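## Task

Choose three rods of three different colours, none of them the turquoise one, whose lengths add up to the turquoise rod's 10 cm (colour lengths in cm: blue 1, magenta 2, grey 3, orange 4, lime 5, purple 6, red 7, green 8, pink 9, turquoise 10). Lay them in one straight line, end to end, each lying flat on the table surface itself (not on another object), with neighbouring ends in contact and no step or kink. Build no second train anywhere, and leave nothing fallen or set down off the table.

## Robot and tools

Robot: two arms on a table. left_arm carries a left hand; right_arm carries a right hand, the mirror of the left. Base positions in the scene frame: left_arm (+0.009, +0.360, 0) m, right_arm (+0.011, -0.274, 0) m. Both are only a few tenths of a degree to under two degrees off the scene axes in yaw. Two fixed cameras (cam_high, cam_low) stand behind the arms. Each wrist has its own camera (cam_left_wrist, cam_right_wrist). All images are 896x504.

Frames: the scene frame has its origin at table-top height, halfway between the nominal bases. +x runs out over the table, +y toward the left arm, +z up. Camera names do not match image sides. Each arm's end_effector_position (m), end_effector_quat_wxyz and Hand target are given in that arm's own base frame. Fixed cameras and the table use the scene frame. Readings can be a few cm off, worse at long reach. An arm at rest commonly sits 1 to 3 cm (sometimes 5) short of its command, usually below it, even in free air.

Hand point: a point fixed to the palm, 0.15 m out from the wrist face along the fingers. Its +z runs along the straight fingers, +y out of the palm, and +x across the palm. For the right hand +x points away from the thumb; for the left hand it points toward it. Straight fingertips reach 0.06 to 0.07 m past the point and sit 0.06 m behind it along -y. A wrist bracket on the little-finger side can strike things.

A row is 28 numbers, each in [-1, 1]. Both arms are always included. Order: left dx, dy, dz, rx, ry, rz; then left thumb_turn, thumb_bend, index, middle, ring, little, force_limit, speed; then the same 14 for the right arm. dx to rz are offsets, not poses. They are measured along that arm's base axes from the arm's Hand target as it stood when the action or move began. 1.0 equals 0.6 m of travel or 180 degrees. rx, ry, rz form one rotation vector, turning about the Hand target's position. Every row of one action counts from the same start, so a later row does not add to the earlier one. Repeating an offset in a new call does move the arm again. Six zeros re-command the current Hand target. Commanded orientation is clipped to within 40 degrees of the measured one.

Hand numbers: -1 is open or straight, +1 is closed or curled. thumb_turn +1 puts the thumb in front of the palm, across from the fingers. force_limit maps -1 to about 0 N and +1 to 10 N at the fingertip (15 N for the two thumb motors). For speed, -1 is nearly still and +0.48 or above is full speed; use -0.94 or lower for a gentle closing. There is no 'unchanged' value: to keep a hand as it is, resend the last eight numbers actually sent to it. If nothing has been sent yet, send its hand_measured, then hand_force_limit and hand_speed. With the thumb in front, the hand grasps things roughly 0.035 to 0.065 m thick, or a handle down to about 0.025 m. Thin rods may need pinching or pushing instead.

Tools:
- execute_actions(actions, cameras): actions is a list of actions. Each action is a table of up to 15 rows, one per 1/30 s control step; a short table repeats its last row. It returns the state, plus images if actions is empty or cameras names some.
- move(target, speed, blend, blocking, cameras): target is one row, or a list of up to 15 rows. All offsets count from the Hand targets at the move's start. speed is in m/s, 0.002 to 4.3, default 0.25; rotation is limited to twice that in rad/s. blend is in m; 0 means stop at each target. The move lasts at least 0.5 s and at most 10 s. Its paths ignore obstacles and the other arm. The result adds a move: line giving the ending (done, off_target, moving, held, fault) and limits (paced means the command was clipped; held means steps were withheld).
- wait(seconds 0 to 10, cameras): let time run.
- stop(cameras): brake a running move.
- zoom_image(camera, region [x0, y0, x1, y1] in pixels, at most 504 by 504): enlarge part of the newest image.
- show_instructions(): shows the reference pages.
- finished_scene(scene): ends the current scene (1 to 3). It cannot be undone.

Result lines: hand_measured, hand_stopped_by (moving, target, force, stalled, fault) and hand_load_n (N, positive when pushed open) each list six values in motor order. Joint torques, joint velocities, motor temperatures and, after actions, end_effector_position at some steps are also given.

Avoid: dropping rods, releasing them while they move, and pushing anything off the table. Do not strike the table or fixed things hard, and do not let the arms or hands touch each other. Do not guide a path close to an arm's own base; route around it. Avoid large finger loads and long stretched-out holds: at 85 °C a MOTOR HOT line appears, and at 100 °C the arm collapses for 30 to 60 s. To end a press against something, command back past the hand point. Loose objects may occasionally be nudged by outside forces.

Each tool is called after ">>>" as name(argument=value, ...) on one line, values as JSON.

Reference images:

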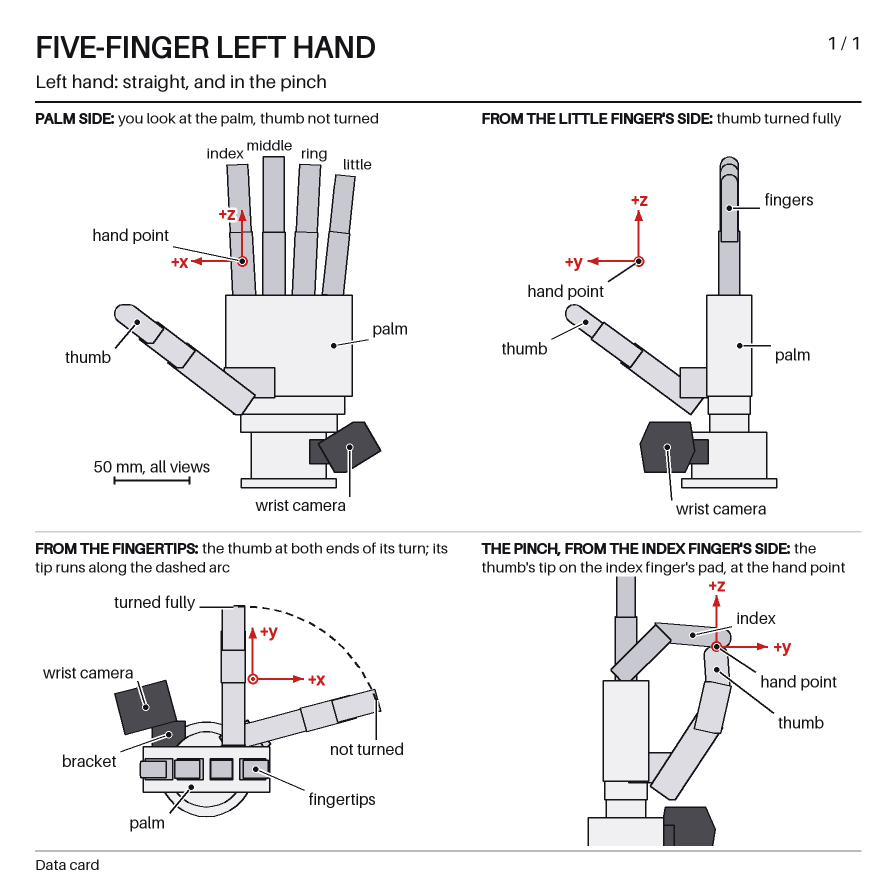

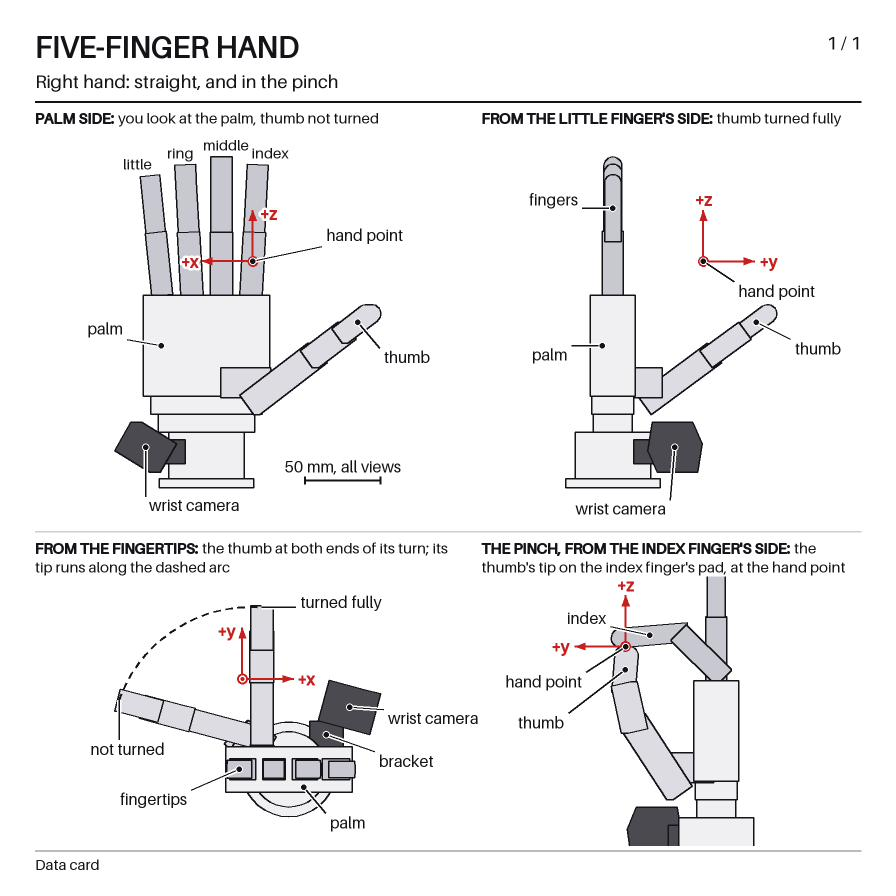

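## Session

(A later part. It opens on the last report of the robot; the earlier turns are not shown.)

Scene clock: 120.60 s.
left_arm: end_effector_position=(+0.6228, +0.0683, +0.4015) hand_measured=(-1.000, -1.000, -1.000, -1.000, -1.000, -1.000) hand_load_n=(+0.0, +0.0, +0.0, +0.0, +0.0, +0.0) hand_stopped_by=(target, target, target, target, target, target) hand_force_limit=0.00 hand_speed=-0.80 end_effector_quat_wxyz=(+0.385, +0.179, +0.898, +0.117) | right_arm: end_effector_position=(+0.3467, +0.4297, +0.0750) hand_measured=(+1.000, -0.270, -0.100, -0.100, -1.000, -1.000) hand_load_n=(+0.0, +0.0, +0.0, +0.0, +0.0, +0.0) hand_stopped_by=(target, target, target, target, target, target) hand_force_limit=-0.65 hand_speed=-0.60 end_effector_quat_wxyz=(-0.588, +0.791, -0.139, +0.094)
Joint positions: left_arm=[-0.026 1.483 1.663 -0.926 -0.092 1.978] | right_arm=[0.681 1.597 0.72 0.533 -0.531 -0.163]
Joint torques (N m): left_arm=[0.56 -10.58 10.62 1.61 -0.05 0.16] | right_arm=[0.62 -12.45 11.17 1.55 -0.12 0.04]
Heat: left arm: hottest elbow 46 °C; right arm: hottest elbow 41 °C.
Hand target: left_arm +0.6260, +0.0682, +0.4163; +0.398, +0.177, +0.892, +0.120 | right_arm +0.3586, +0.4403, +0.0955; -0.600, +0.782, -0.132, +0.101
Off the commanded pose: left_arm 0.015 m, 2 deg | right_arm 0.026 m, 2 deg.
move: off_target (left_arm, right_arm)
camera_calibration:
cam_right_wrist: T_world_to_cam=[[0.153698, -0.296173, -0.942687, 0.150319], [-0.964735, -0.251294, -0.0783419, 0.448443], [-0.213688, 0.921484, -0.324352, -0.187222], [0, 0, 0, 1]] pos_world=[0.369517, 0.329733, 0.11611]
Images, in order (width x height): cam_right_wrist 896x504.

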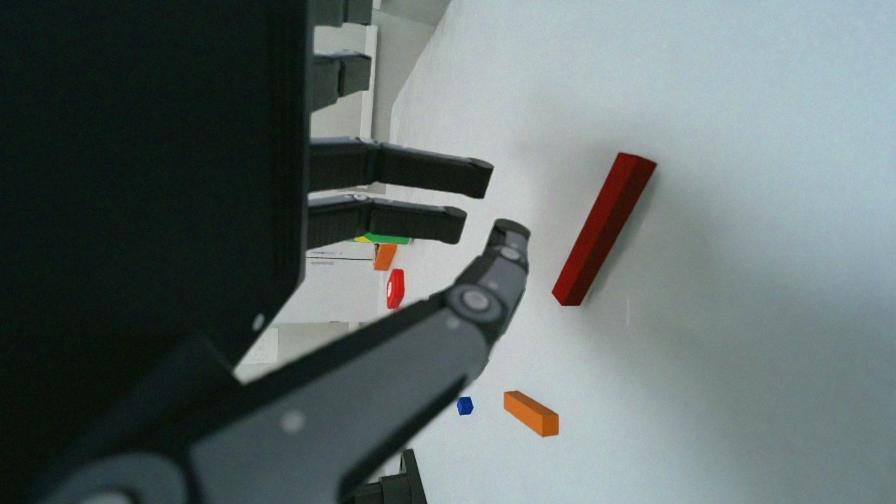

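>>> execute_actions(actions=[], cameras=["cam_high","cam_low"])

>>> zoom_image(camera="cam_high", region=[320, 310, 380, 370])

>>> zoom_image(camera="cam_low", region=[240, 280, 310, 330])

Scene clock: 155.33 s.
left_arm: end_effector_position=(+0.6228, +0.0683, +0.4015) hand_measured=(-1.000, -1.000, -1.000, -1.000, -1.000, -1.000) hand_load_n=(+0.0, +0.0, +0.0, +0.0, +0.0, +0.0) hand_stopped_by=(target, target, target, target, target, target) hand_force_limit=0.00 hand_speed=-0.80 end_effector_quat_wxyz=(+0.385, +0.179, +0.898, +0.117) | right_arm: end_effector_position=(+0.3466, +0.4296, +0.0749) hand_measured=(+1.000, -0.270, -0.100, -0.100, -1.000, -1.000) hand_load_n=(+0.0, +0.0, +0.0, +0.0, +0.0, +0.0) hand_stopped_by=(target, target, target, target, target, target) hand_force_limit=-0.65 hand_speed=-0.60 end_effector_quat_wxyz=(-0.588, +0.791, -0.139, +0.093)
Joint positions: left_arm=[-0.026 1.483 1.663 -0.926 -0.092 1.978] | right_arm=[0.681 1.597 0.72 0.532 -0.531 -0.163]
Joint velocities: within noise
Joint torques (N m): left_arm=[0.62 -10.75 10.61 1.62 -0.06 0.18] | right_arm=[0.67 -12.45 11.21 1.57 -0.11 0.04]
Motor temperatures (°C): left_arm=[31 37 47 27 27 27] | right_arm=[29 37 46 31 28 28]
Heat: left arm: hottest elbow 47 °C; right arm: hottest elbow 46 °C.
Hand target: left_arm +0.6260, +0.0682, +0.4163; +0.398, +0.177, +0.892, +0.120 | right_arm +0.3585, +0.4403, +0.0955; -0.600, +0.782, -0.132, +0.101
Off the commanded pose: left_arm 0.015 m, 2 deg | right_arm 0.026 m, 2 deg.
Images, in order (width x height): cam_high 896x504, cam_low 896x504.

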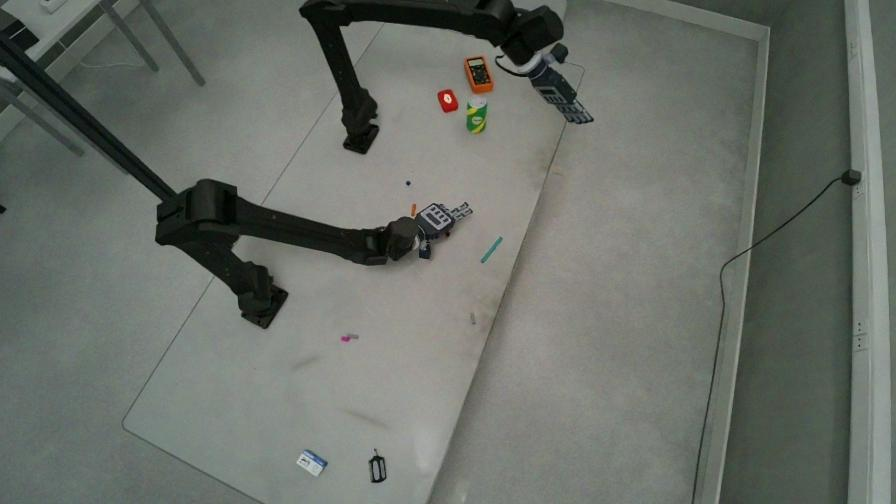

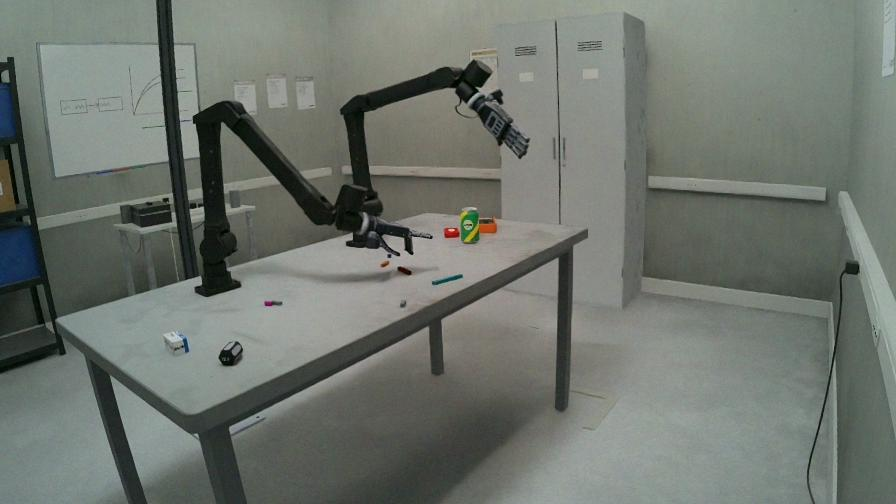

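Scaled by 8.400 from the camera's 896x504 image, which has a finer 1280x720 frame.

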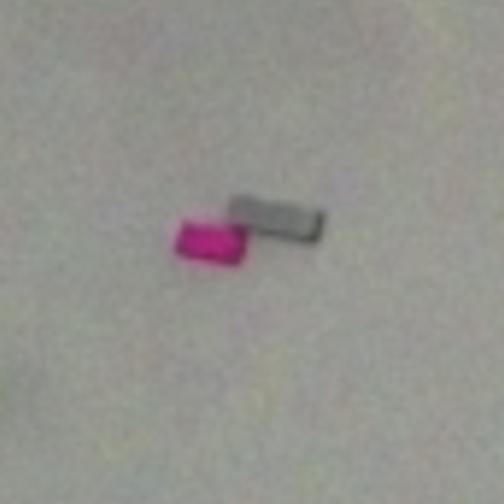

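Scaled by 7.200 from the camera's 896x504 image, which has a finer 1280x720 frame.

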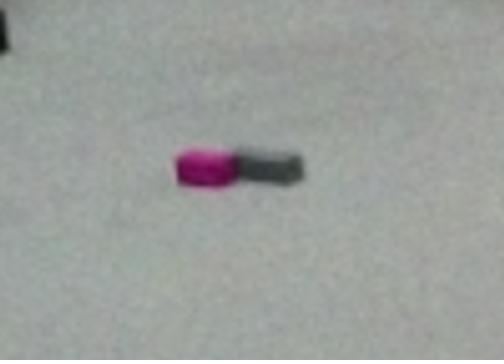

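>>> move(target=[[-0.21,-0.53,-0.11,-0.5,0.242,-0.0112,1,-0.28,-1,-0.1,-1,-1,-0.6,-0.2,0.15,-0.733,0.34,0,0,-0.393,1,-0.27,-0.1,-0.1,-1,-1,-0.65,-0.6]], speed=0.3, cameras=["cam_high","cam_low"])

Scene clock: 188.03 s.
left_arm: end_effector_position=(+0.5011, -0.2476, +0.3431) hand_measured=(+1.000, -0.280, -1.000, -0.100, -1.000, -1.000) hand_load_n=(+0.0, +0.0, +0.0, +0.0, +0.0, -0.5) hand_stopped_by=(target, target, target, target, target, target) hand_force_limit=-0.60 hand_speed=-0.20 end_effector_quat_wxyz=(+0.075, -0.112, +0.788, -0.600) | right_arm: end_effector_position=(+0.4379, +0.0032, +0.2690) hand_measured=(+1.000, -0.270, -0.100, -0.100, -1.000, -1.000) hand_load_n=(+0.0, +0.0, +0.0, +0.0, +0.0, +0.0) hand_stopped_by=(target, target, target, target, target, target) hand_force_limit=-0.65 hand_speed=-0.60 end_effector_quat_wxyz=(-0.420, +0.574, -0.566, +0.418)
Joint positions: left_arm=[-0.15 1.467 1.416 -0.553 1.078 0.528] | right_arm=[-0.104 0.852 0.712 -0.165 -0.108 -0.039]
Joint torques (N m): left_arm=[0.32 -11.11 8.59 1.83 0.45 0.04] | right_arm=[0.21 -3.31 16.31 1.66 0.19 0.1]
Heat: left arm: hottest elbow 48 °C; right arm: hottest elbow 49 °C.
Hand target: left_arm +0.4999, -0.2499, +0.3503; +0.082, -0.107, +0.786, -0.603 | right_arm +0.4485, +0.0003, +0.2994; -0.431, +0.561, -0.561, +0.430
Off the commanded pose: left_arm 0.008 m, 1 deg | right_arm 0.032 m, 2 deg.
move: off_target (right_arm)
Images, in order (width x height): cam_high 896x504, cam_low 896x504.

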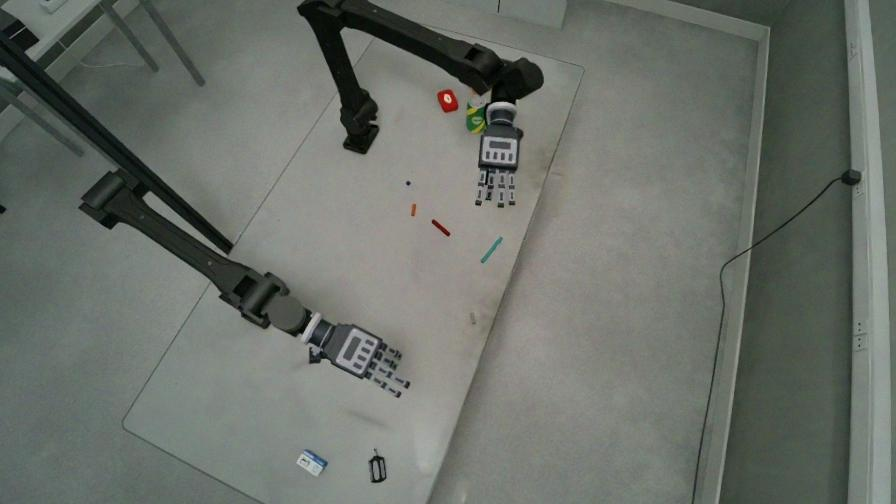

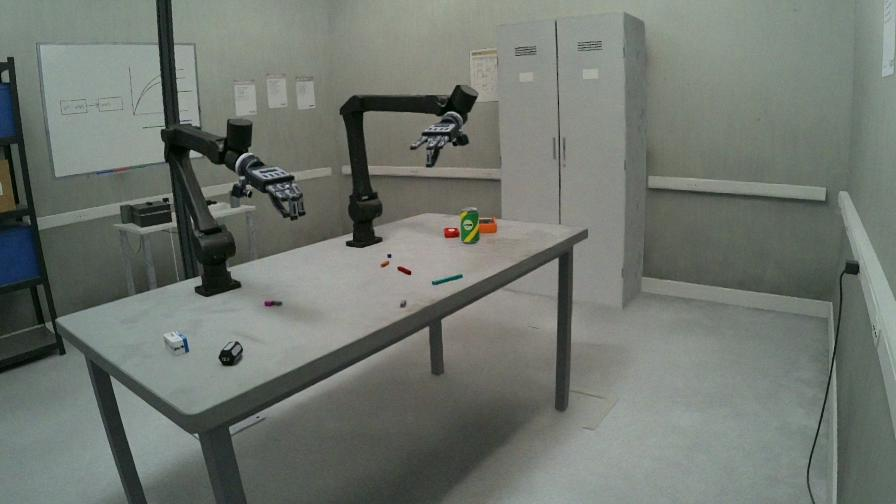

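>>> move(target=[[-0.1,-0.1,0,0,0,0,1,-0.28,-1,-0.1,-1,-1,-0.6,-0.2,-0.331,-0.667,0,0,0,-0.278,1,-0.27,-0.1,-0.1,-1,-1,-0.65,-0.6],[-0.453,-0.542,-0.333,0,0,0,1,-0.28,-1,-0.1,-1,-1,-0.6,-0.2,-0.331,-0.667,0,0,0,-0.278,1,-0.27,-0.1,-0.1,-1,-1,-0.65,-0.6]], speed=0.3, blend=[0.05,0], cameras=["cam_high","cam_left_wrist"])

>>> zoom_image(camera="cam_high", region=[320, 310, 380, 370])

Scene clock: 196.20 s.
left_arm: end_effector_position=(+0.2200, -0.5694, +0.1365) hand_measured=(+1.000, -0.280, -1.000, -0.100, -1.000, -1.000) hand_load_n=(+0.0, +0.0, +0.0, +0.0, +0.0, +0.0) hand_stopped_by=(target, target, target, target, target, target) hand_force_limit=-0.60 hand_speed=-0.20 end_effector_quat_wxyz=(+0.076, -0.103, +0.797, -0.590) | right_arm: end_effector_position=(+0.2458, -0.3818, +0.2654) hand_measured=(+1.000, -0.270, -0.100, -0.100, -1.000, -1.000) hand_load_n=(+0.0, +0.0, -0.5, +0.0, -0.5, +0.0) hand_stopped_by=(target, target, target, target, target, target) hand_force_limit=-0.65 hand_speed=-0.60 end_effector_quat_wxyz=(+0.211, -0.273, +0.765, -0.544)
Joint positions: left_arm=[-1.091 1.545 0.873 0.368 0.213 0.066] | right_arm=[-1.182 0.944 0.763 -0.161 -0.307 -0.08]
Joint torques (N m): left_arm=[0.79 -10.05 8.47 2.41 -0.07 0.06] | right_arm=[0.26 -4.07 16.39 2.67 0.17 -0.06]
Motor temperatures (°C): left_arm=[31 38 48 27 27 27] | right_arm=[29 38 52 31 28 28]
Heat: left arm: hottest elbow 48 °C; right arm: hottest elbow 52 °C.
Hand target: left_arm +0.2281, -0.5750, +0.1504; +0.082, -0.107, +0.786, -0.603 | right_arm +0.2500, -0.3999, +0.2993; +0.208, -0.272, +0.745, -0.572
Off the commanded pose: left_arm 0.017 m, 2 deg | right_arm 0.039 m, 4 deg.
move: off_target (left_arm, right_arm)
camera_calibration:
cam_left_wrist: T_world_to_cam=[[-0.126073, -0.299679, 0.945673, -0.278951], [-0.941147, 0.337491, -0.0185201, 0.396719], [-0.313606, -0.892352, -0.32459, -0.280836], [0, 0, 0, 1]] pos_world=[0.250131, -0.46809, 0.179988]
Images, in order (width x height): cam_high 896x504, cam_left_wrist 896x504.

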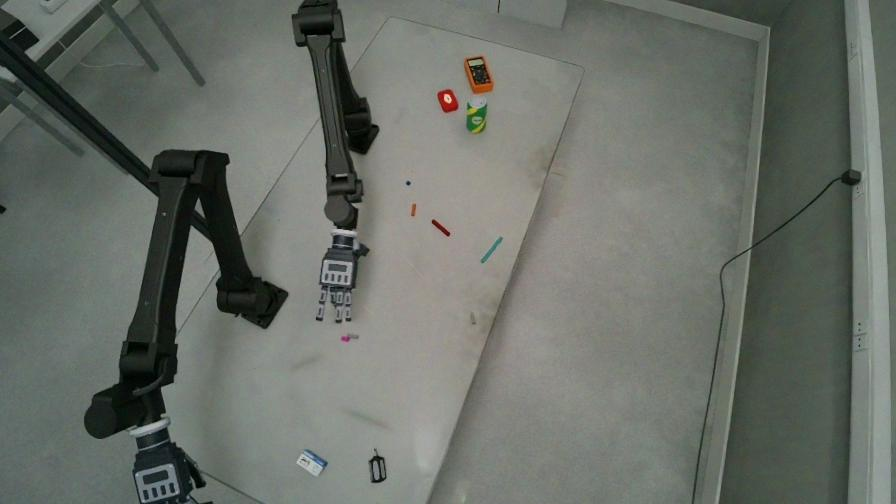

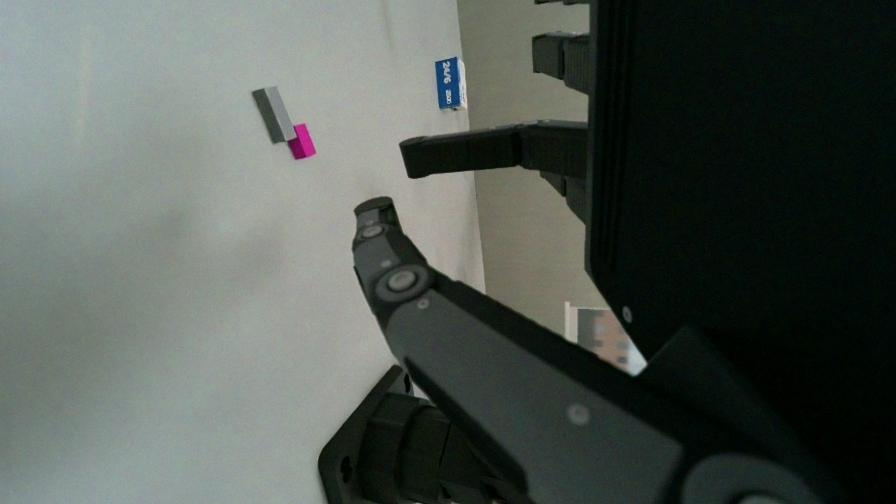

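Scaled by 8.400 from the camera's 896x504 image, which has a finer 1280x720 frame.

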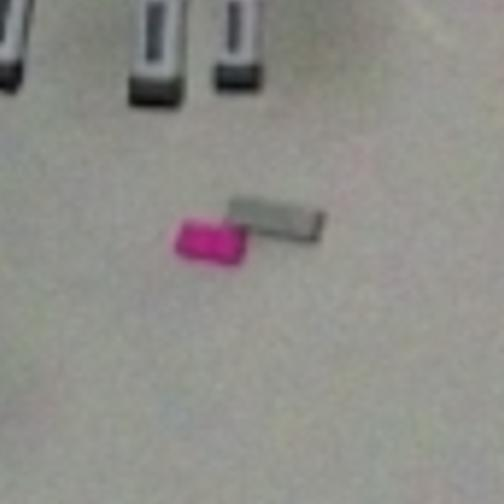

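>>> zoom_image(camera="cam_left_wrist", region=[230, 60, 390, 220])

Scaled by 3.150 from the camera's 896x504 image, which has a finer 1280x720 frame.

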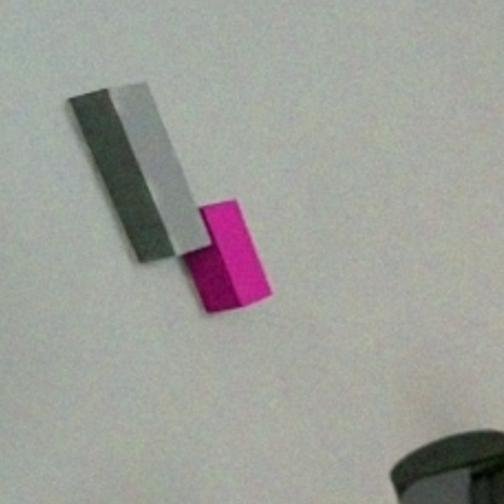

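>>> move(target=[[0.044,-0.154,-0.145,0,0,0,1,-0.28,-1,-0.1,-1,-1,-0.6,-0.2,0,0,0,0,0,0,1,-0.27,-0.1,-0.1,-1,-1,-0.65,-0.6]], speed=0.15, cameras=["cam_left_wrist"])

>>> zoom_image(camera="cam_left_wrist", region=[280, 100, 480, 300])

Scene clock: 206.97 s.
left_arm: end_effector_position=(+0.2508, -0.6487, +0.0433) hand_measured=(+1.000, -0.280, -1.000, -0.100, -1.000, -1.000) hand_load_n=(-0.5, +0.0, +0.0, +0.0, +0.0, +0.0) hand_stopped_by=(target, target, target, target, target, target) hand_force_limit=-0.60 hand_speed=-0.20 end_effector_quat_wxyz=(+0.078, -0.110, +0.801, -0.583) | right_arm: end_effector_position=(+0.2458, -0.3818, +0.2654) hand_measured=(+1.000, -0.270, -0.100, -0.100, -1.000, -1.000) hand_load_n=(+0.0, +0.0, +0.0, +0.0, +0.0, +0.0) hand_stopped_by=(target, target, target, target, target, target) hand_force_limit=-0.65 hand_speed=-0.60 end_effector_quat_wxyz=(+0.211, -0.273, +0.765, -0.544)
Joint positions: left_arm=[-1.113 1.9 1.064 0.517 0.179 0.055] | right_arm=[-1.182 0.944 0.763 -0.161 -0.307 -0.08]
Joint torques (N m): left_arm=[0.26 -13.63 9.48 2.41 -0.05 0.06] | right_arm=[0.38 -4.13 16.4 2.67 0.18 -0.05]
Motor temperatures (°C): left_arm=[31 38 48 27 27 27] | right_arm=[29 37 57 31 28 28]
Heat: left arm: hottest elbow 48 °C; right arm: hottest elbow 57 °C.
Hand target: left_arm +0.2544, -0.6675, +0.0635; +0.082, -0.107, +0.786, -0.603 | right_arm +0.2500, -0.3999, +0.2993; +0.208, -0.272, +0.745, -0.572
Off the commanded pose: left_arm 0.028 m, 3 deg | right_arm 0.039 m, 4 deg.
move: off_target (left_arm, right_arm)
camera_calibration:
cam_left_wrist: T_world_to_cam=[[-0.115309, -0.315308, 0.941958, -0.22339], [-0.946011, 0.324052, -0.00733264, 0.442786], [-0.302931, -0.891948, -0.335651, -0.374077], [0, 0, 0, 1]] pos_world=[0.279802, -0.547579, 0.0881119]
Images, in order (width x height): cam_left_wrist 896x504.

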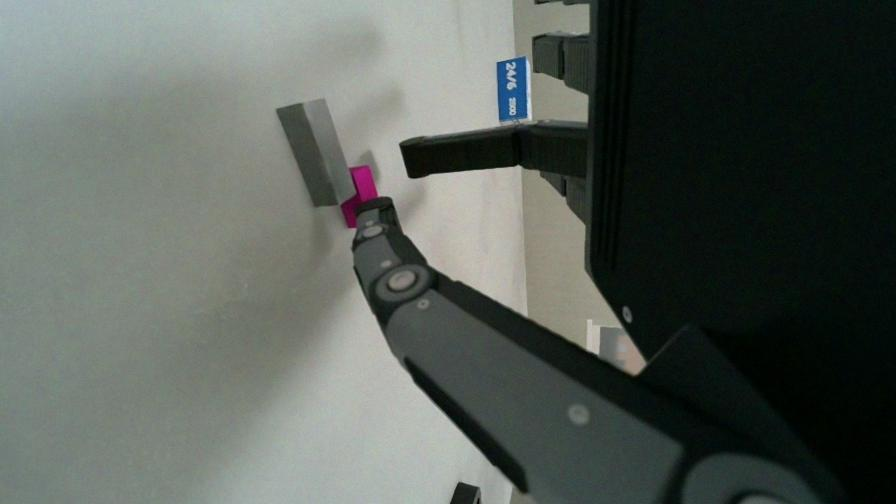

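Scaled by 2.520 from the camera's 896x504 image, which has a finer 1280x720 frame.

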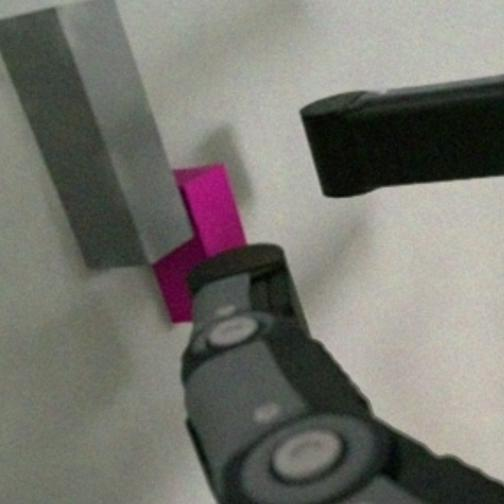

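>>> move(target=[[-0.001,-0.041,-0.031,0,0,0,1,-0.28,-1,-0.1,-1,-1,-0.6,-0.2,0,0,0,0,0,0,1,-0.27,-0.1,-0.1,-1,-1,-0.65,-0.6]], speed=0.1, cameras=["cam_left_wrist"])

>>> zoom_image(camera="cam_left_wrist", region=[280, 100, 480, 300])

Scene clock: 213.80 s.
left_arm: end_effector_position=(+0.2530, -0.6765, +0.0358) hand_measured=(+1.000, -0.280, -1.000, -0.100, -1.000, -1.000) hand_load_n=(+0.0, +0.0, +0.0, +0.0, +0.0, +0.0) hand_stopped_by=(target, target, target, target, target, target) hand_force_limit=-0.60 hand_speed=-0.20 end_effector_quat_wxyz=(+0.082, -0.109, +0.795, -0.591) | right_arm: end_effector_position=(+0.2458, -0.3818, +0.2654) hand_measured=(+1.000, -0.270, -0.100, -0.100, -1.000, -1.000) hand_load_n=(+0.0, +0.0, +0.0, +0.0, -0.5, +0.0) hand_stopped_by=(target, target, target, target, target, target) hand_force_limit=-0.65 hand_speed=-0.60 end_effector_quat_wxyz=(+0.211, -0.273, +0.765, -0.544)
Joint positions: left_arm=[-1.132 1.967 1.135 0.536 0.158 0.05] | right_arm=[-1.182 0.944 0.763 -0.161 -0.307 -0.08]
Joint torques (N m): left_arm=[0.03 -13.51 9.25 2.24 -0.04 0.06] | right_arm=[0.26 -4.01 16.4 2.67 0.17 -0.05]
Motor temperatures (°C): left_arm=[31 39 49 27 27 27] | right_arm=[29 37 60 31 28 28]
Heat: left arm: hottest elbow 49 °C; right arm: hottest elbow 60 °C.
Hand target: left_arm +0.2539, -0.6921, +0.0452; +0.082, -0.107, +0.786, -0.604 | right_arm +0.2500, -0.3999, +0.2993; +0.208, -0.272, +0.745, -0.572
Off the commanded pose: left_arm 0.018 m, 2 deg | right_arm 0.039 m, 4 deg.
move: off_target (left_arm, right_arm)
camera_calibration:
cam_left_wrist: T_world_to_cam=[[-0.124578, -0.298342, 0.946294, -0.211063], [-0.946404, 0.322164, -0.0230221, 0.453301], [-0.297994, -0.898444, -0.322487, -0.406776], [0, 0, 0, 1]] pos_world=[0.281496, -0.574472, 0.0789836]
Images, in order (width x height): cam_left_wrist 896x504.

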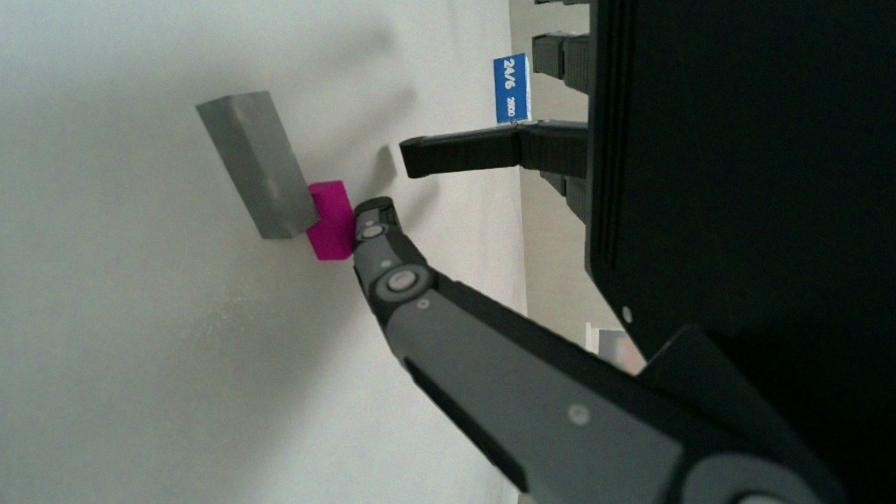

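Scaled by 2.520 from the camera's 896x504 image, which has a finer 1280x720 frame.

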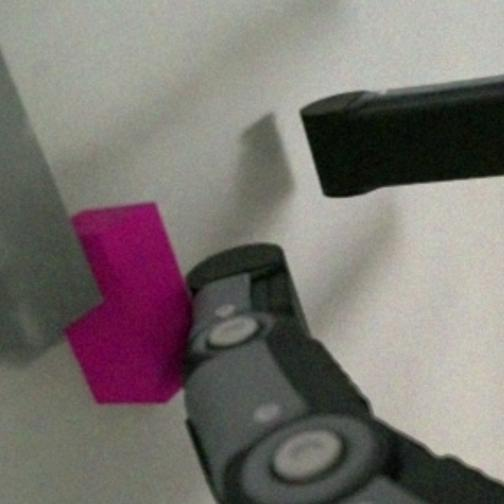

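>>> move(target=[[-0.002,-0.005,-0.028,0,0,0,1,-0.28,-1,-0.1,-1,-1,-0.6,-0.2,0,0,0,0,0,0,1,-0.27,-0.1,-0.1,-1,-1,-0.65,-0.6]], speed=0.06, cameras=["cam_left_wrist"])

>>> zoom_image(camera="cam_left_wrist", region=[280, 100, 480, 300])

Scene clock: 223.37 s.
left_arm: end_effector_position=(+0.2546, -0.6834, +0.0308) hand_measured=(+1.000, -0.280, -1.000, -0.100, -1.000, -1.000) hand_load_n=(-0.5, -1.0, +0.0, +0.0, +0.0, +0.0) hand_stopped_by=(target, target, target, target, target, target) hand_force_limit=-0.60 hand_speed=-0.20 end_effector_quat_wxyz=(+0.084, -0.108, +0.789, -0.599) | right_arm: end_effector_position=(+0.2458, -0.3818, +0.2654) hand_measured=(+1.000, -0.270, -0.100, -0.100, -1.000, -1.000) hand_load_n=(+0.0, +0.5, +0.0, +0.0, +0.0, +0.0) hand_stopped_by=(target, target, target, target, target, target) hand_force_limit=-0.65 hand_speed=-0.60 end_effector_quat_wxyz=(+0.211, -0.273, +0.765, -0.544)
Joint positions: left_arm=[-1.134 1.994 1.146 0.573 0.155 0.047] | right_arm=[-1.182 0.944 0.763 -0.161 -0.307 -0.08]
Joint torques (N m): left_arm=[0.09 -12.81 8.65 2.1 -0.11 0.08] | right_arm=[0.32 -4.07 16.42 2.67 0.17 -0.05]
Motor temperatures (°C): left_arm=[31 39 48 27 27 27] | right_arm=[29 37 64 31 28 28]
Heat: left arm: hottest elbow 48 °C; right arm: hottest elbow 64 °C.
Hand target: left_arm +0.2527, -0.6950, +0.0281; +0.082, -0.107, +0.786, -0.603 | right_arm +0.2500, -0.3999, +0.2993; +0.208, -0.272, +0.745, -0.572
Off the commanded pose: left_arm 0.012 m, 1 deg | right_arm 0.039 m, 4 deg.
move: off_target (left_arm, right_arm)
camera_calibration:
cam_left_wrist: T_world_to_cam=[[-0.131144, -0.280084, 0.950975, -0.194255], [-0.946497, 0.320691, -0.0360756, 0.456261], [-0.294865, -0.904826, -0.307156, -0.419793], [0, 0, 0, 1]] pos_world=[0.282592, -0.580566, 0.0722495]
Images, in order (width x height): cam_left_wrist 896x504.

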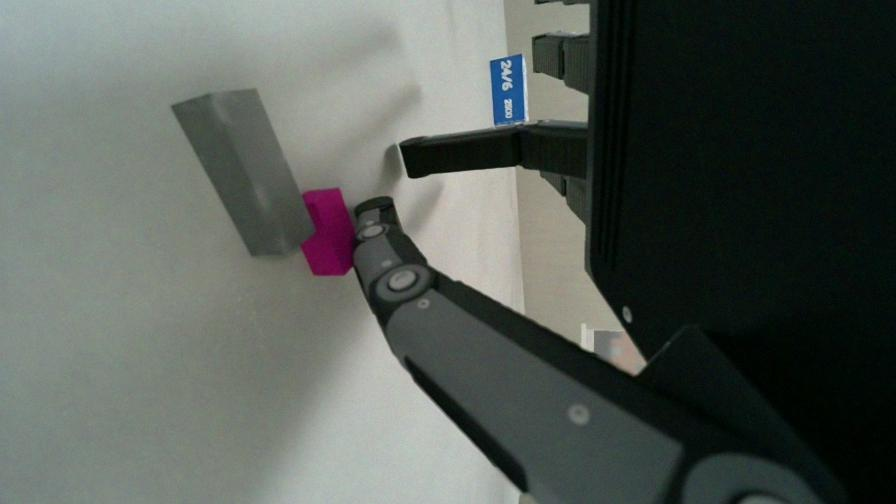

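Scaled by 2.520 from the camera's 896x504 image, which has a finer 1280x720 frame.

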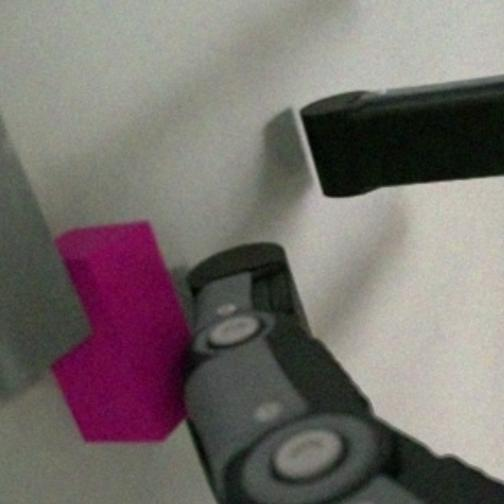

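>>> move(target=[[0,0.01,0.05,0,0,0,1,-0.28,-1,-0.1,-1,-1,-0.6,-0.2,0,0,0,0,0,0,1,-0.27,-0.1,-0.1,-1,-1,-0.65,-0.6],[-0.003,0.125,0.075,0,0,0,1,-0.28,-1,-0.1,-1,-1,-0.6,-0.2,0,0,0,0,0,0,1,-0.27,-0.1,-0.1,-1,-1,-0.65,-0.6],[-0.0037,0.0617,0.03,0,0,0,1,-0.28,-1,-0.1,-1,-1,-0.6,-0.2,0,0,0,0,0,0,1,-0.27,-0.1,-0.1,-1,-1,-0.65,-0.6]], speed=[0.1,0.15,0.1], blend=[0.02,0.01,0], cameras=["cam_left_wrist"])

>>> zoom_image(camera="cam_left_wrist", region=[280, 100, 480, 300])

Scene clock: 236.13 s.
left_arm: end_effector_position=(+0.2478, -0.6427, +0.0357) hand_measured=(+1.000, -0.280, -1.000, -0.100, -1.000, -1.000) hand_load_n=(+0.0, +0.0, +0.0, +0.0, +0.0, +0.0) hand_stopped_by=(target, target, target, target, target, target) hand_force_limit=-0.60 hand_speed=-0.20 end_effector_quat_wxyz=(+0.078, -0.112, +0.795, -0.590) | right_arm: end_effector_position=(+0.2458, -0.3818, +0.2654) hand_measured=(+1.000, -0.270, -0.100, -0.100, -1.000, -1.000) hand_load_n=(+0.0, +0.0, +0.0, +0.0, +0.0, +0.0) hand_stopped_by=(target, target, target, target, target, target) hand_force_limit=-0.65 hand_speed=-0.60 end_effector_quat_wxyz=(+0.211, -0.273, +0.765, -0.544)
Joint positions: left_arm=[-1.112 1.908 1.031 0.578 0.179 0.047] | right_arm=[-1.182 0.944 0.763 -0.161 -0.307 -0.08]
Joint torques (N m): left_arm=[0.26 -12.57 8.95 2.3 -0.06 0.15] | right_arm=[0.32 -4.07 16.4 2.69 0.17 -0.05]
Motor temperatures (°C): left_arm=[31 40 47 27 27 27] | right_arm=[29 37 68 31 28 28]
Heat: left arm: hottest elbow 47 °C; right arm: hottest elbow 68 °C.
Hand target: left_arm +0.2505, -0.6581, +0.0463; +0.082, -0.107, +0.786, -0.604 | right_arm +0.2500, -0.3999, +0.2993; +0.208, -0.272, +0.745, -0.572
Off the commanded pose: left_arm 0.019 m, 2 deg | right_arm 0.039 m, 4 deg.
move: off_target (left_arm, right_arm); blend cut to 0.0152 m at target 1
camera_calibration:
cam_left_wrist: T_world_to_cam=[[-0.115598, -0.297888, 0.947576, -0.203646], [-0.946866, 0.321301, -0.0145045, 0.436664], [-0.300136, -0.898904, -0.319202, -0.377912], [0, 0, 0, 1]] pos_world=[0.276496, -0.540671, 0.0786732]
Images, in order (width x height): cam_left_wrist 896x504.

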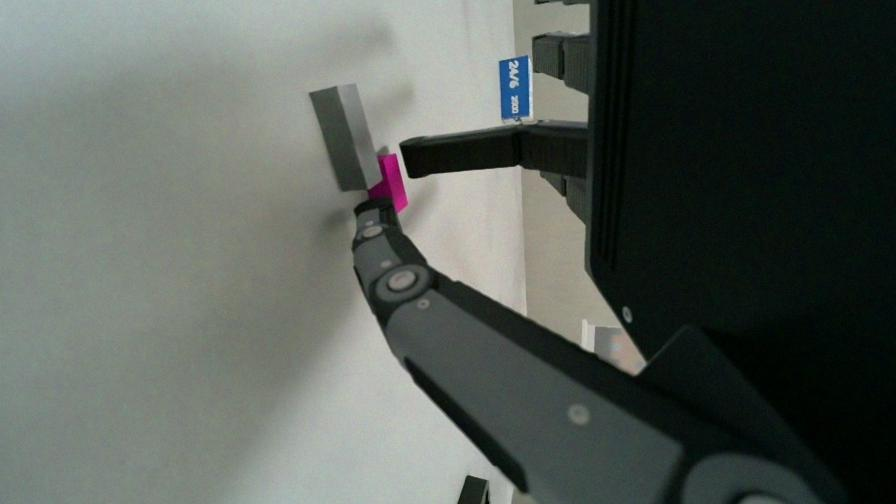

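Scaled by 2.520 from the camera's 896x504 image, which has a finer 1280x720 frame.

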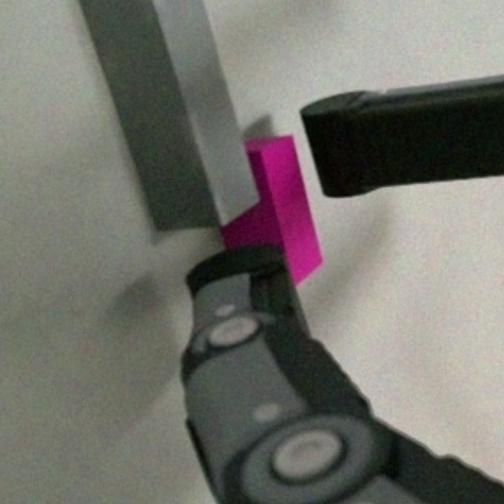

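>>> move(target=[[-0.0017,-0.006,-0.035,0,0,0,1,-0.27,-1,-0.1,-1,-1,-0.6,-0.2,0,0,0,0,0,0,1,-0.27,-0.1,-0.1,-1,-1,-0.65,-0.6]], speed=0.06, cameras=["cam_left_wrist"])

>>> zoom_image(camera="cam_left_wrist", region=[280, 100, 480, 300])

Scene clock: 243.40 s.
left_arm: end_effector_position=(+0.2502, -0.6482, +0.0266) hand_measured=(+1.000, -0.270, -1.000, -0.100, -1.000, -1.000) hand_load_n=(+0.5, +0.0, +0.0, -0.5, +0.0, +0.0) hand_stopped_by=(target, target, target, target, target, target) hand_force_limit=-0.60 hand_speed=-0.20 end_effector_quat_wxyz=(+0.082, -0.110, +0.790, -0.598) | right_arm: end_effector_position=(+0.2458, -0.3818, +0.2654) hand_measured=(+1.000, -0.270, -0.100, -0.100, -1.000, -1.000) hand_load_n=(+0.0, +0.0, +0.5, +0.0, +0.0, +0.0) hand_stopped_by=(target, target, target, target, target, target) hand_force_limit=-0.65 hand_speed=-0.60 end_effector_quat_wxyz=(+0.211, -0.273, +0.765, -0.544)
Joint positions: left_arm=[-1.113 1.944 1.038 0.626 0.175 0.047] | right_arm=[-1.182 0.944 0.763 -0.161 -0.307 -0.08]
Joint torques (N m): left_arm=[-0.26 -11.52 8.57 2.14 -0.11 0.14] | right_arm=[0.21 -4.07 16.39 2.66 0.17 -0.05]
Motor temperatures (°C): left_arm=[31 40 48 27 27 27] | right_arm=[29 37 70 31 28 28]
Heat: left arm: hottest elbow 48 °C; right arm: hottest elbow 70 °C.
Hand target: left_arm +0.2493, -0.6617, +0.0252; +0.082, -0.107, +0.786, -0.603 | right_arm +0.2500, -0.3999, +0.2993; +0.208, -0.272, +0.745, -0.572
Off the commanded pose: left_arm 0.014 m, 1 deg | right_arm 0.039 m, 4 deg.
move: off_target (left_arm, right_arm)
camera_calibration:
cam_left_wrist: T_world_to_cam=[[-0.124252, -0.281666, 0.951433, -0.183802], [-0.947319, 0.318949, -0.0292916, 0.439597], [-0.295208, -0.904951, -0.306458, -0.390612], [0, 0, 0, 1]] pos_world=[0.278289, -0.545465, 0.0680459]
Images, in order (width x height): cam_left_wrist 896x504.

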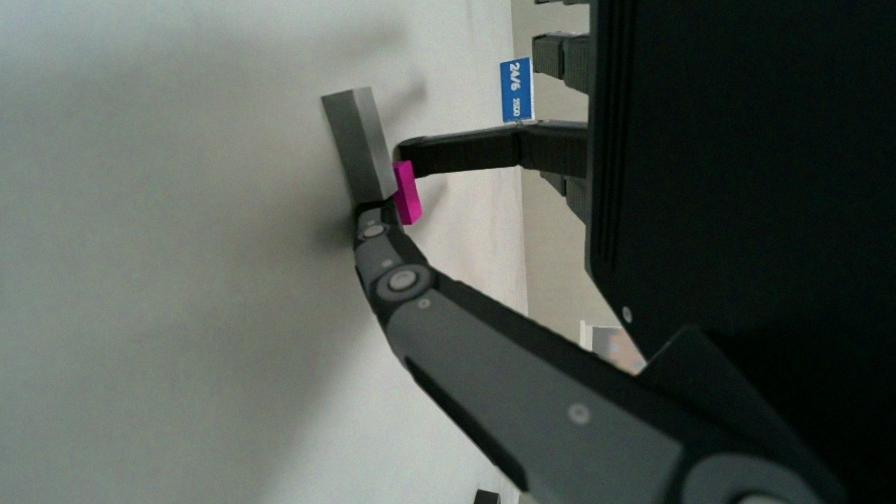

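Scaled by 2.520 from the camera's 896x504 image, which has a finer 1280x720 frame.

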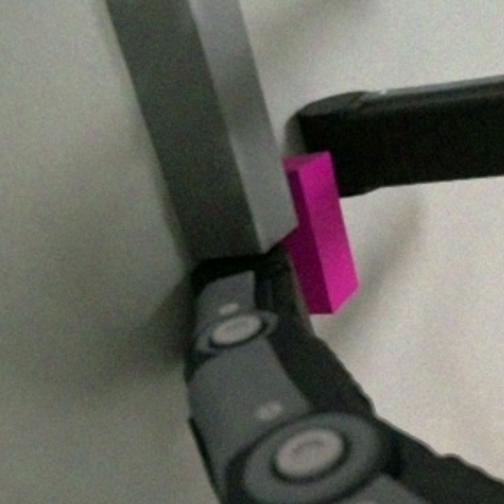

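>>> move(target=[[0,0,0,0,0,0,1,-0.25,-1,0.3,-1,-1,-0.6,-0.9,0,0,0,0,0,0,1,-0.27,-0.1,-0.1,-1,-1,-0.65,-0.6],[0,0,0,0,0,0,1,-0.25,-1,0.3,-1,-1,-0.6,-0.9,-0.05,0.08,-0.22,0,0,0,1,-0.27,-0.1,-0.1,-1,-1,-0.65,-0.6]], speed=0.15, cameras=["cam_left_wrist"])

>>> zoom_image(camera="cam_left_wrist", region=[280, 100, 480, 300])

Scene clock: 251.30 s.
left_arm: end_effector_position=(+0.2510, -0.6513, +0.0281) hand_measured=(+1.000, -0.250, -1.000, +0.130, -1.000, -1.000) hand_load_n=(+0.5, +0.5, +0.0, +2.5, +0.0, +0.0) hand_stopped_by=(target, target, target, force, target, target) hand_force_limit=-0.60 hand_speed=-0.90 end_effector_quat_wxyz=(+0.083, -0.110, +0.788, -0.600) | right_arm: end_effector_position=(+0.2216, -0.3445, +0.1559) hand_measured=(+1.000, -0.270, -0.100, -0.100, -1.000, -1.000) hand_load_n=(+0.0, +0.0, +0.0, +0.0, +0.0, +0.0) hand_stopped_by=(target, target, target, target, target, target) hand_force_limit=-0.65 hand_speed=-0.60 end_effector_quat_wxyz=(+0.213, -0.270, +0.757, -0.556)
Joint positions: left_arm=[-1.115 1.947 1.045 0.629 0.174 0.047] | right_arm=[-1.216 0.918 0.426 0.179 -0.337 -0.085]
Joint torques (N m): left_arm=[0.15 -11.63 7.98 2.1 -0.05 0.15] | right_arm=[-0.03 -3.84 11.06 2.7 -0.08 -0.13]
Motor temperatures (°C): left_arm=[31 40 47 27 27 27] | right_arm=[29 37 71 31 28 28]
Heat: left arm: hottest elbow 47 °C; right arm: hottest elbow 71 °C.
Hand target: left_arm +0.2494, -0.6616, +0.0252; +0.082, -0.107, +0.786, -0.603 | right_arm +0.2200, -0.3518, +0.1675; +0.209, -0.272, +0.745, -0.572
Off the commanded pose: left_arm 0.011 m, 1 deg | right_arm 0.014 m, 2 deg.
move: off_target (left_arm, right_arm)
camera_calibration:
cam_left_wrist: T_world_to_cam=[[-0.127066, -0.276622, 0.952541, -0.181973], [-0.947223, 0.318791, -0.033778, 0.441378], [-0.294318, -0.906561, -0.302531, -0.394037], [0, 0, 0, 1]] pos_world=[0.278989, -0.548263, 0.0690375]
Images, in order (width x height): cam_left_wrist 896x504.

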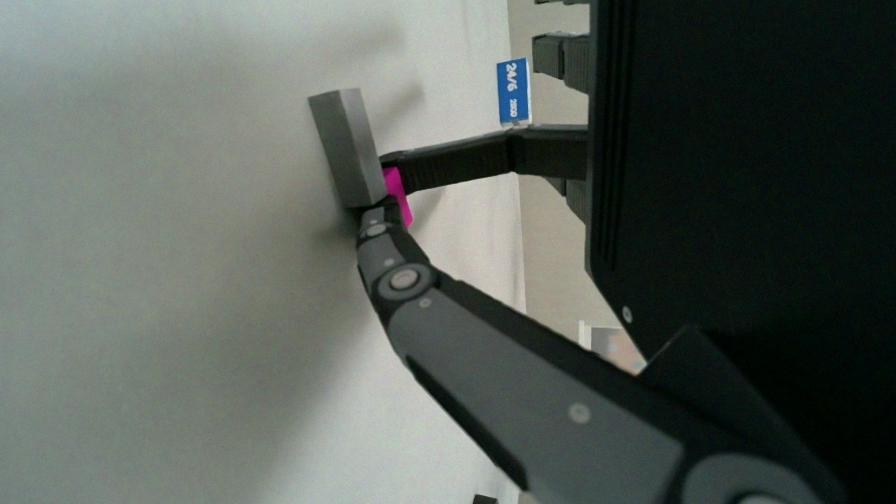

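Scaled by 2.520 from the camera's 896x504 image, which has a finer 1280x720 frame.

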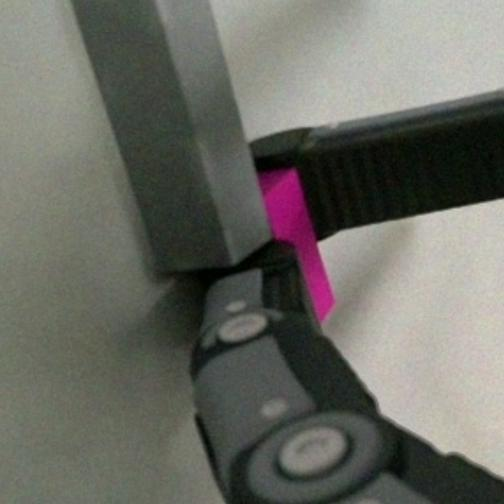

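>>> move(target=[[0,0,0.1,0,0,0,1,-0.25,-1,0.3,-1,-1,-0.6,-0.9,0,0,0,0,0,0,1,-0.27,-0.1,-0.1,-1,-1,-0.65,-0.6],[0.356,0.378,0.058,0,0,-0.114,1,-0.25,-1,0.3,-1,-1,-0.6,-0.9,0,0,0,0,0,0,1,-0.27,-0.1,-0.1,-1,-1,-0.65,-0.6]], speed=[0.1,0.25], blend=[0.015,0], cameras=["cam_left_wrist","cam_high"])

>>> zoom_image(camera="cam_left_wrist", region=[280, 100, 480, 300])

Scene clock: 259.90 s.
left_arm: end_effector_position=(+0.4541, -0.4250, +0.0525) hand_measured=(+1.000, -0.250, -1.000, +0.130, -1.000, -1.000) hand_load_n=(+0.5, +1.0, +0.0, +2.0, +0.0, +0.0) hand_stopped_by=(target, target, target, force, target, target) hand_force_limit=-0.60 hand_speed=-0.90 end_effector_quat_wxyz=(-0.032, +0.022, +0.795, -0.605) | right_arm: end_effector_position=(+0.2216, -0.3445, +0.1559) hand_measured=(+1.000, -0.270, -0.100, -0.100, -1.000, -1.000) hand_load_n=(+0.0, +0.0, +0.0, +0.0, -0.5, +0.0) hand_stopped_by=(target, target, target, target, target, target) hand_force_limit=-0.65 hand_speed=-0.60 end_effector_quat_wxyz=(+0.213, -0.270, +0.757, -0.556)
Joint positions: left_arm=[-0.473 1.931 1.196 0.11 1.099 0.546] | right_arm=[-1.216 0.918 0.426 0.179 -0.337 -0.085]
Joint torques (N m): left_arm=[0.03 -13.27 9.81 0.83 0.67 0.25] | right_arm=[0.09 -3.9 11.06 2.69 -0.08 -0.11]
Motor temperatures (°C): left_arm=[31 40 46 27 27 27] | right_arm=[29 36 68 31 28 28]
Heat: left arm: hottest elbow 46 °C; right arm: hottest elbow 68 °C.
Hand target: left_arm +0.4632, -0.4349, +0.0601; -0.027, +0.035, +0.792, -0.609 | right_arm +0.2200, -0.3518, +0.1675; +0.209, -0.272, +0.745, -0.572
Off the commanded pose: left_arm 0.015 m, 2 deg | right_arm 0.014 m, 2 deg.
move: off_target (left_arm, right_arm)
camera_calibration:
cam_left_wrist: T_world_to_cam=[[-0.191524, -0.217938, 0.956986, -0.0628114], [-0.780924, 0.624468, -0.0140764, 0.615739], [-0.594539, -0.750029, -0.289793, 0.0804844], [0, 0, 0, 1]] pos_world=[0.516667, -0.337833, 0.0921008]
Images, in order (width x height): cam_high 896x504, cam_left_wrist 896x504.

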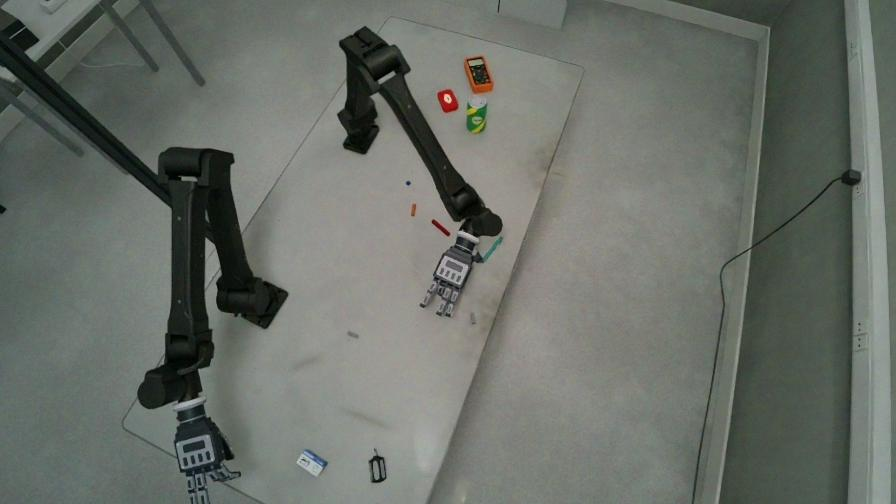

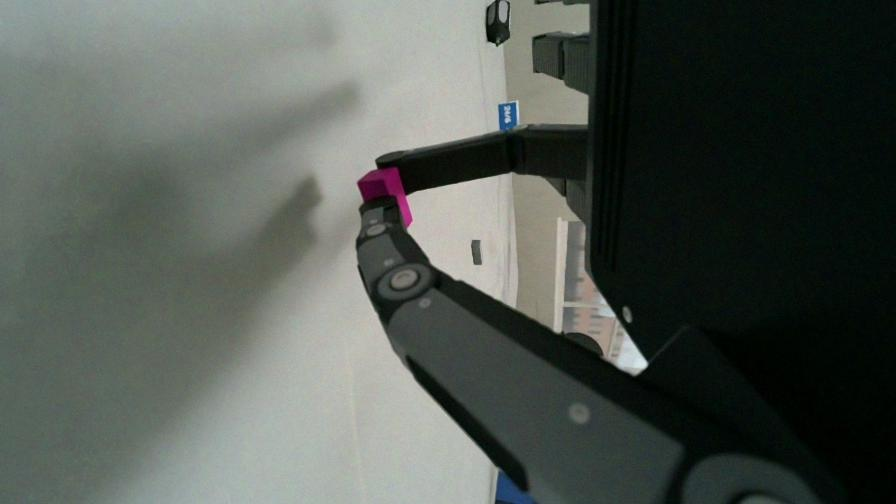

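Scaled by 2.520 from the camera's 896x504 image, which has a finer 1280x720 frame.

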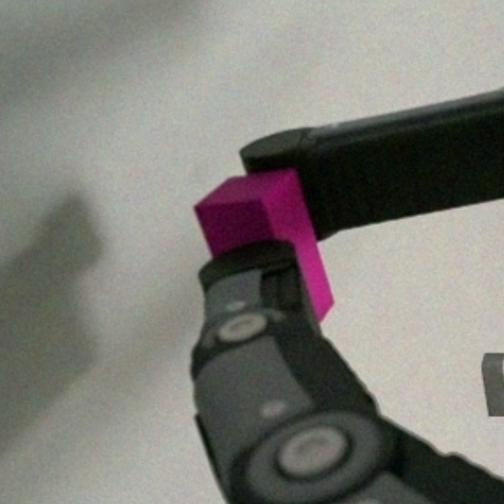

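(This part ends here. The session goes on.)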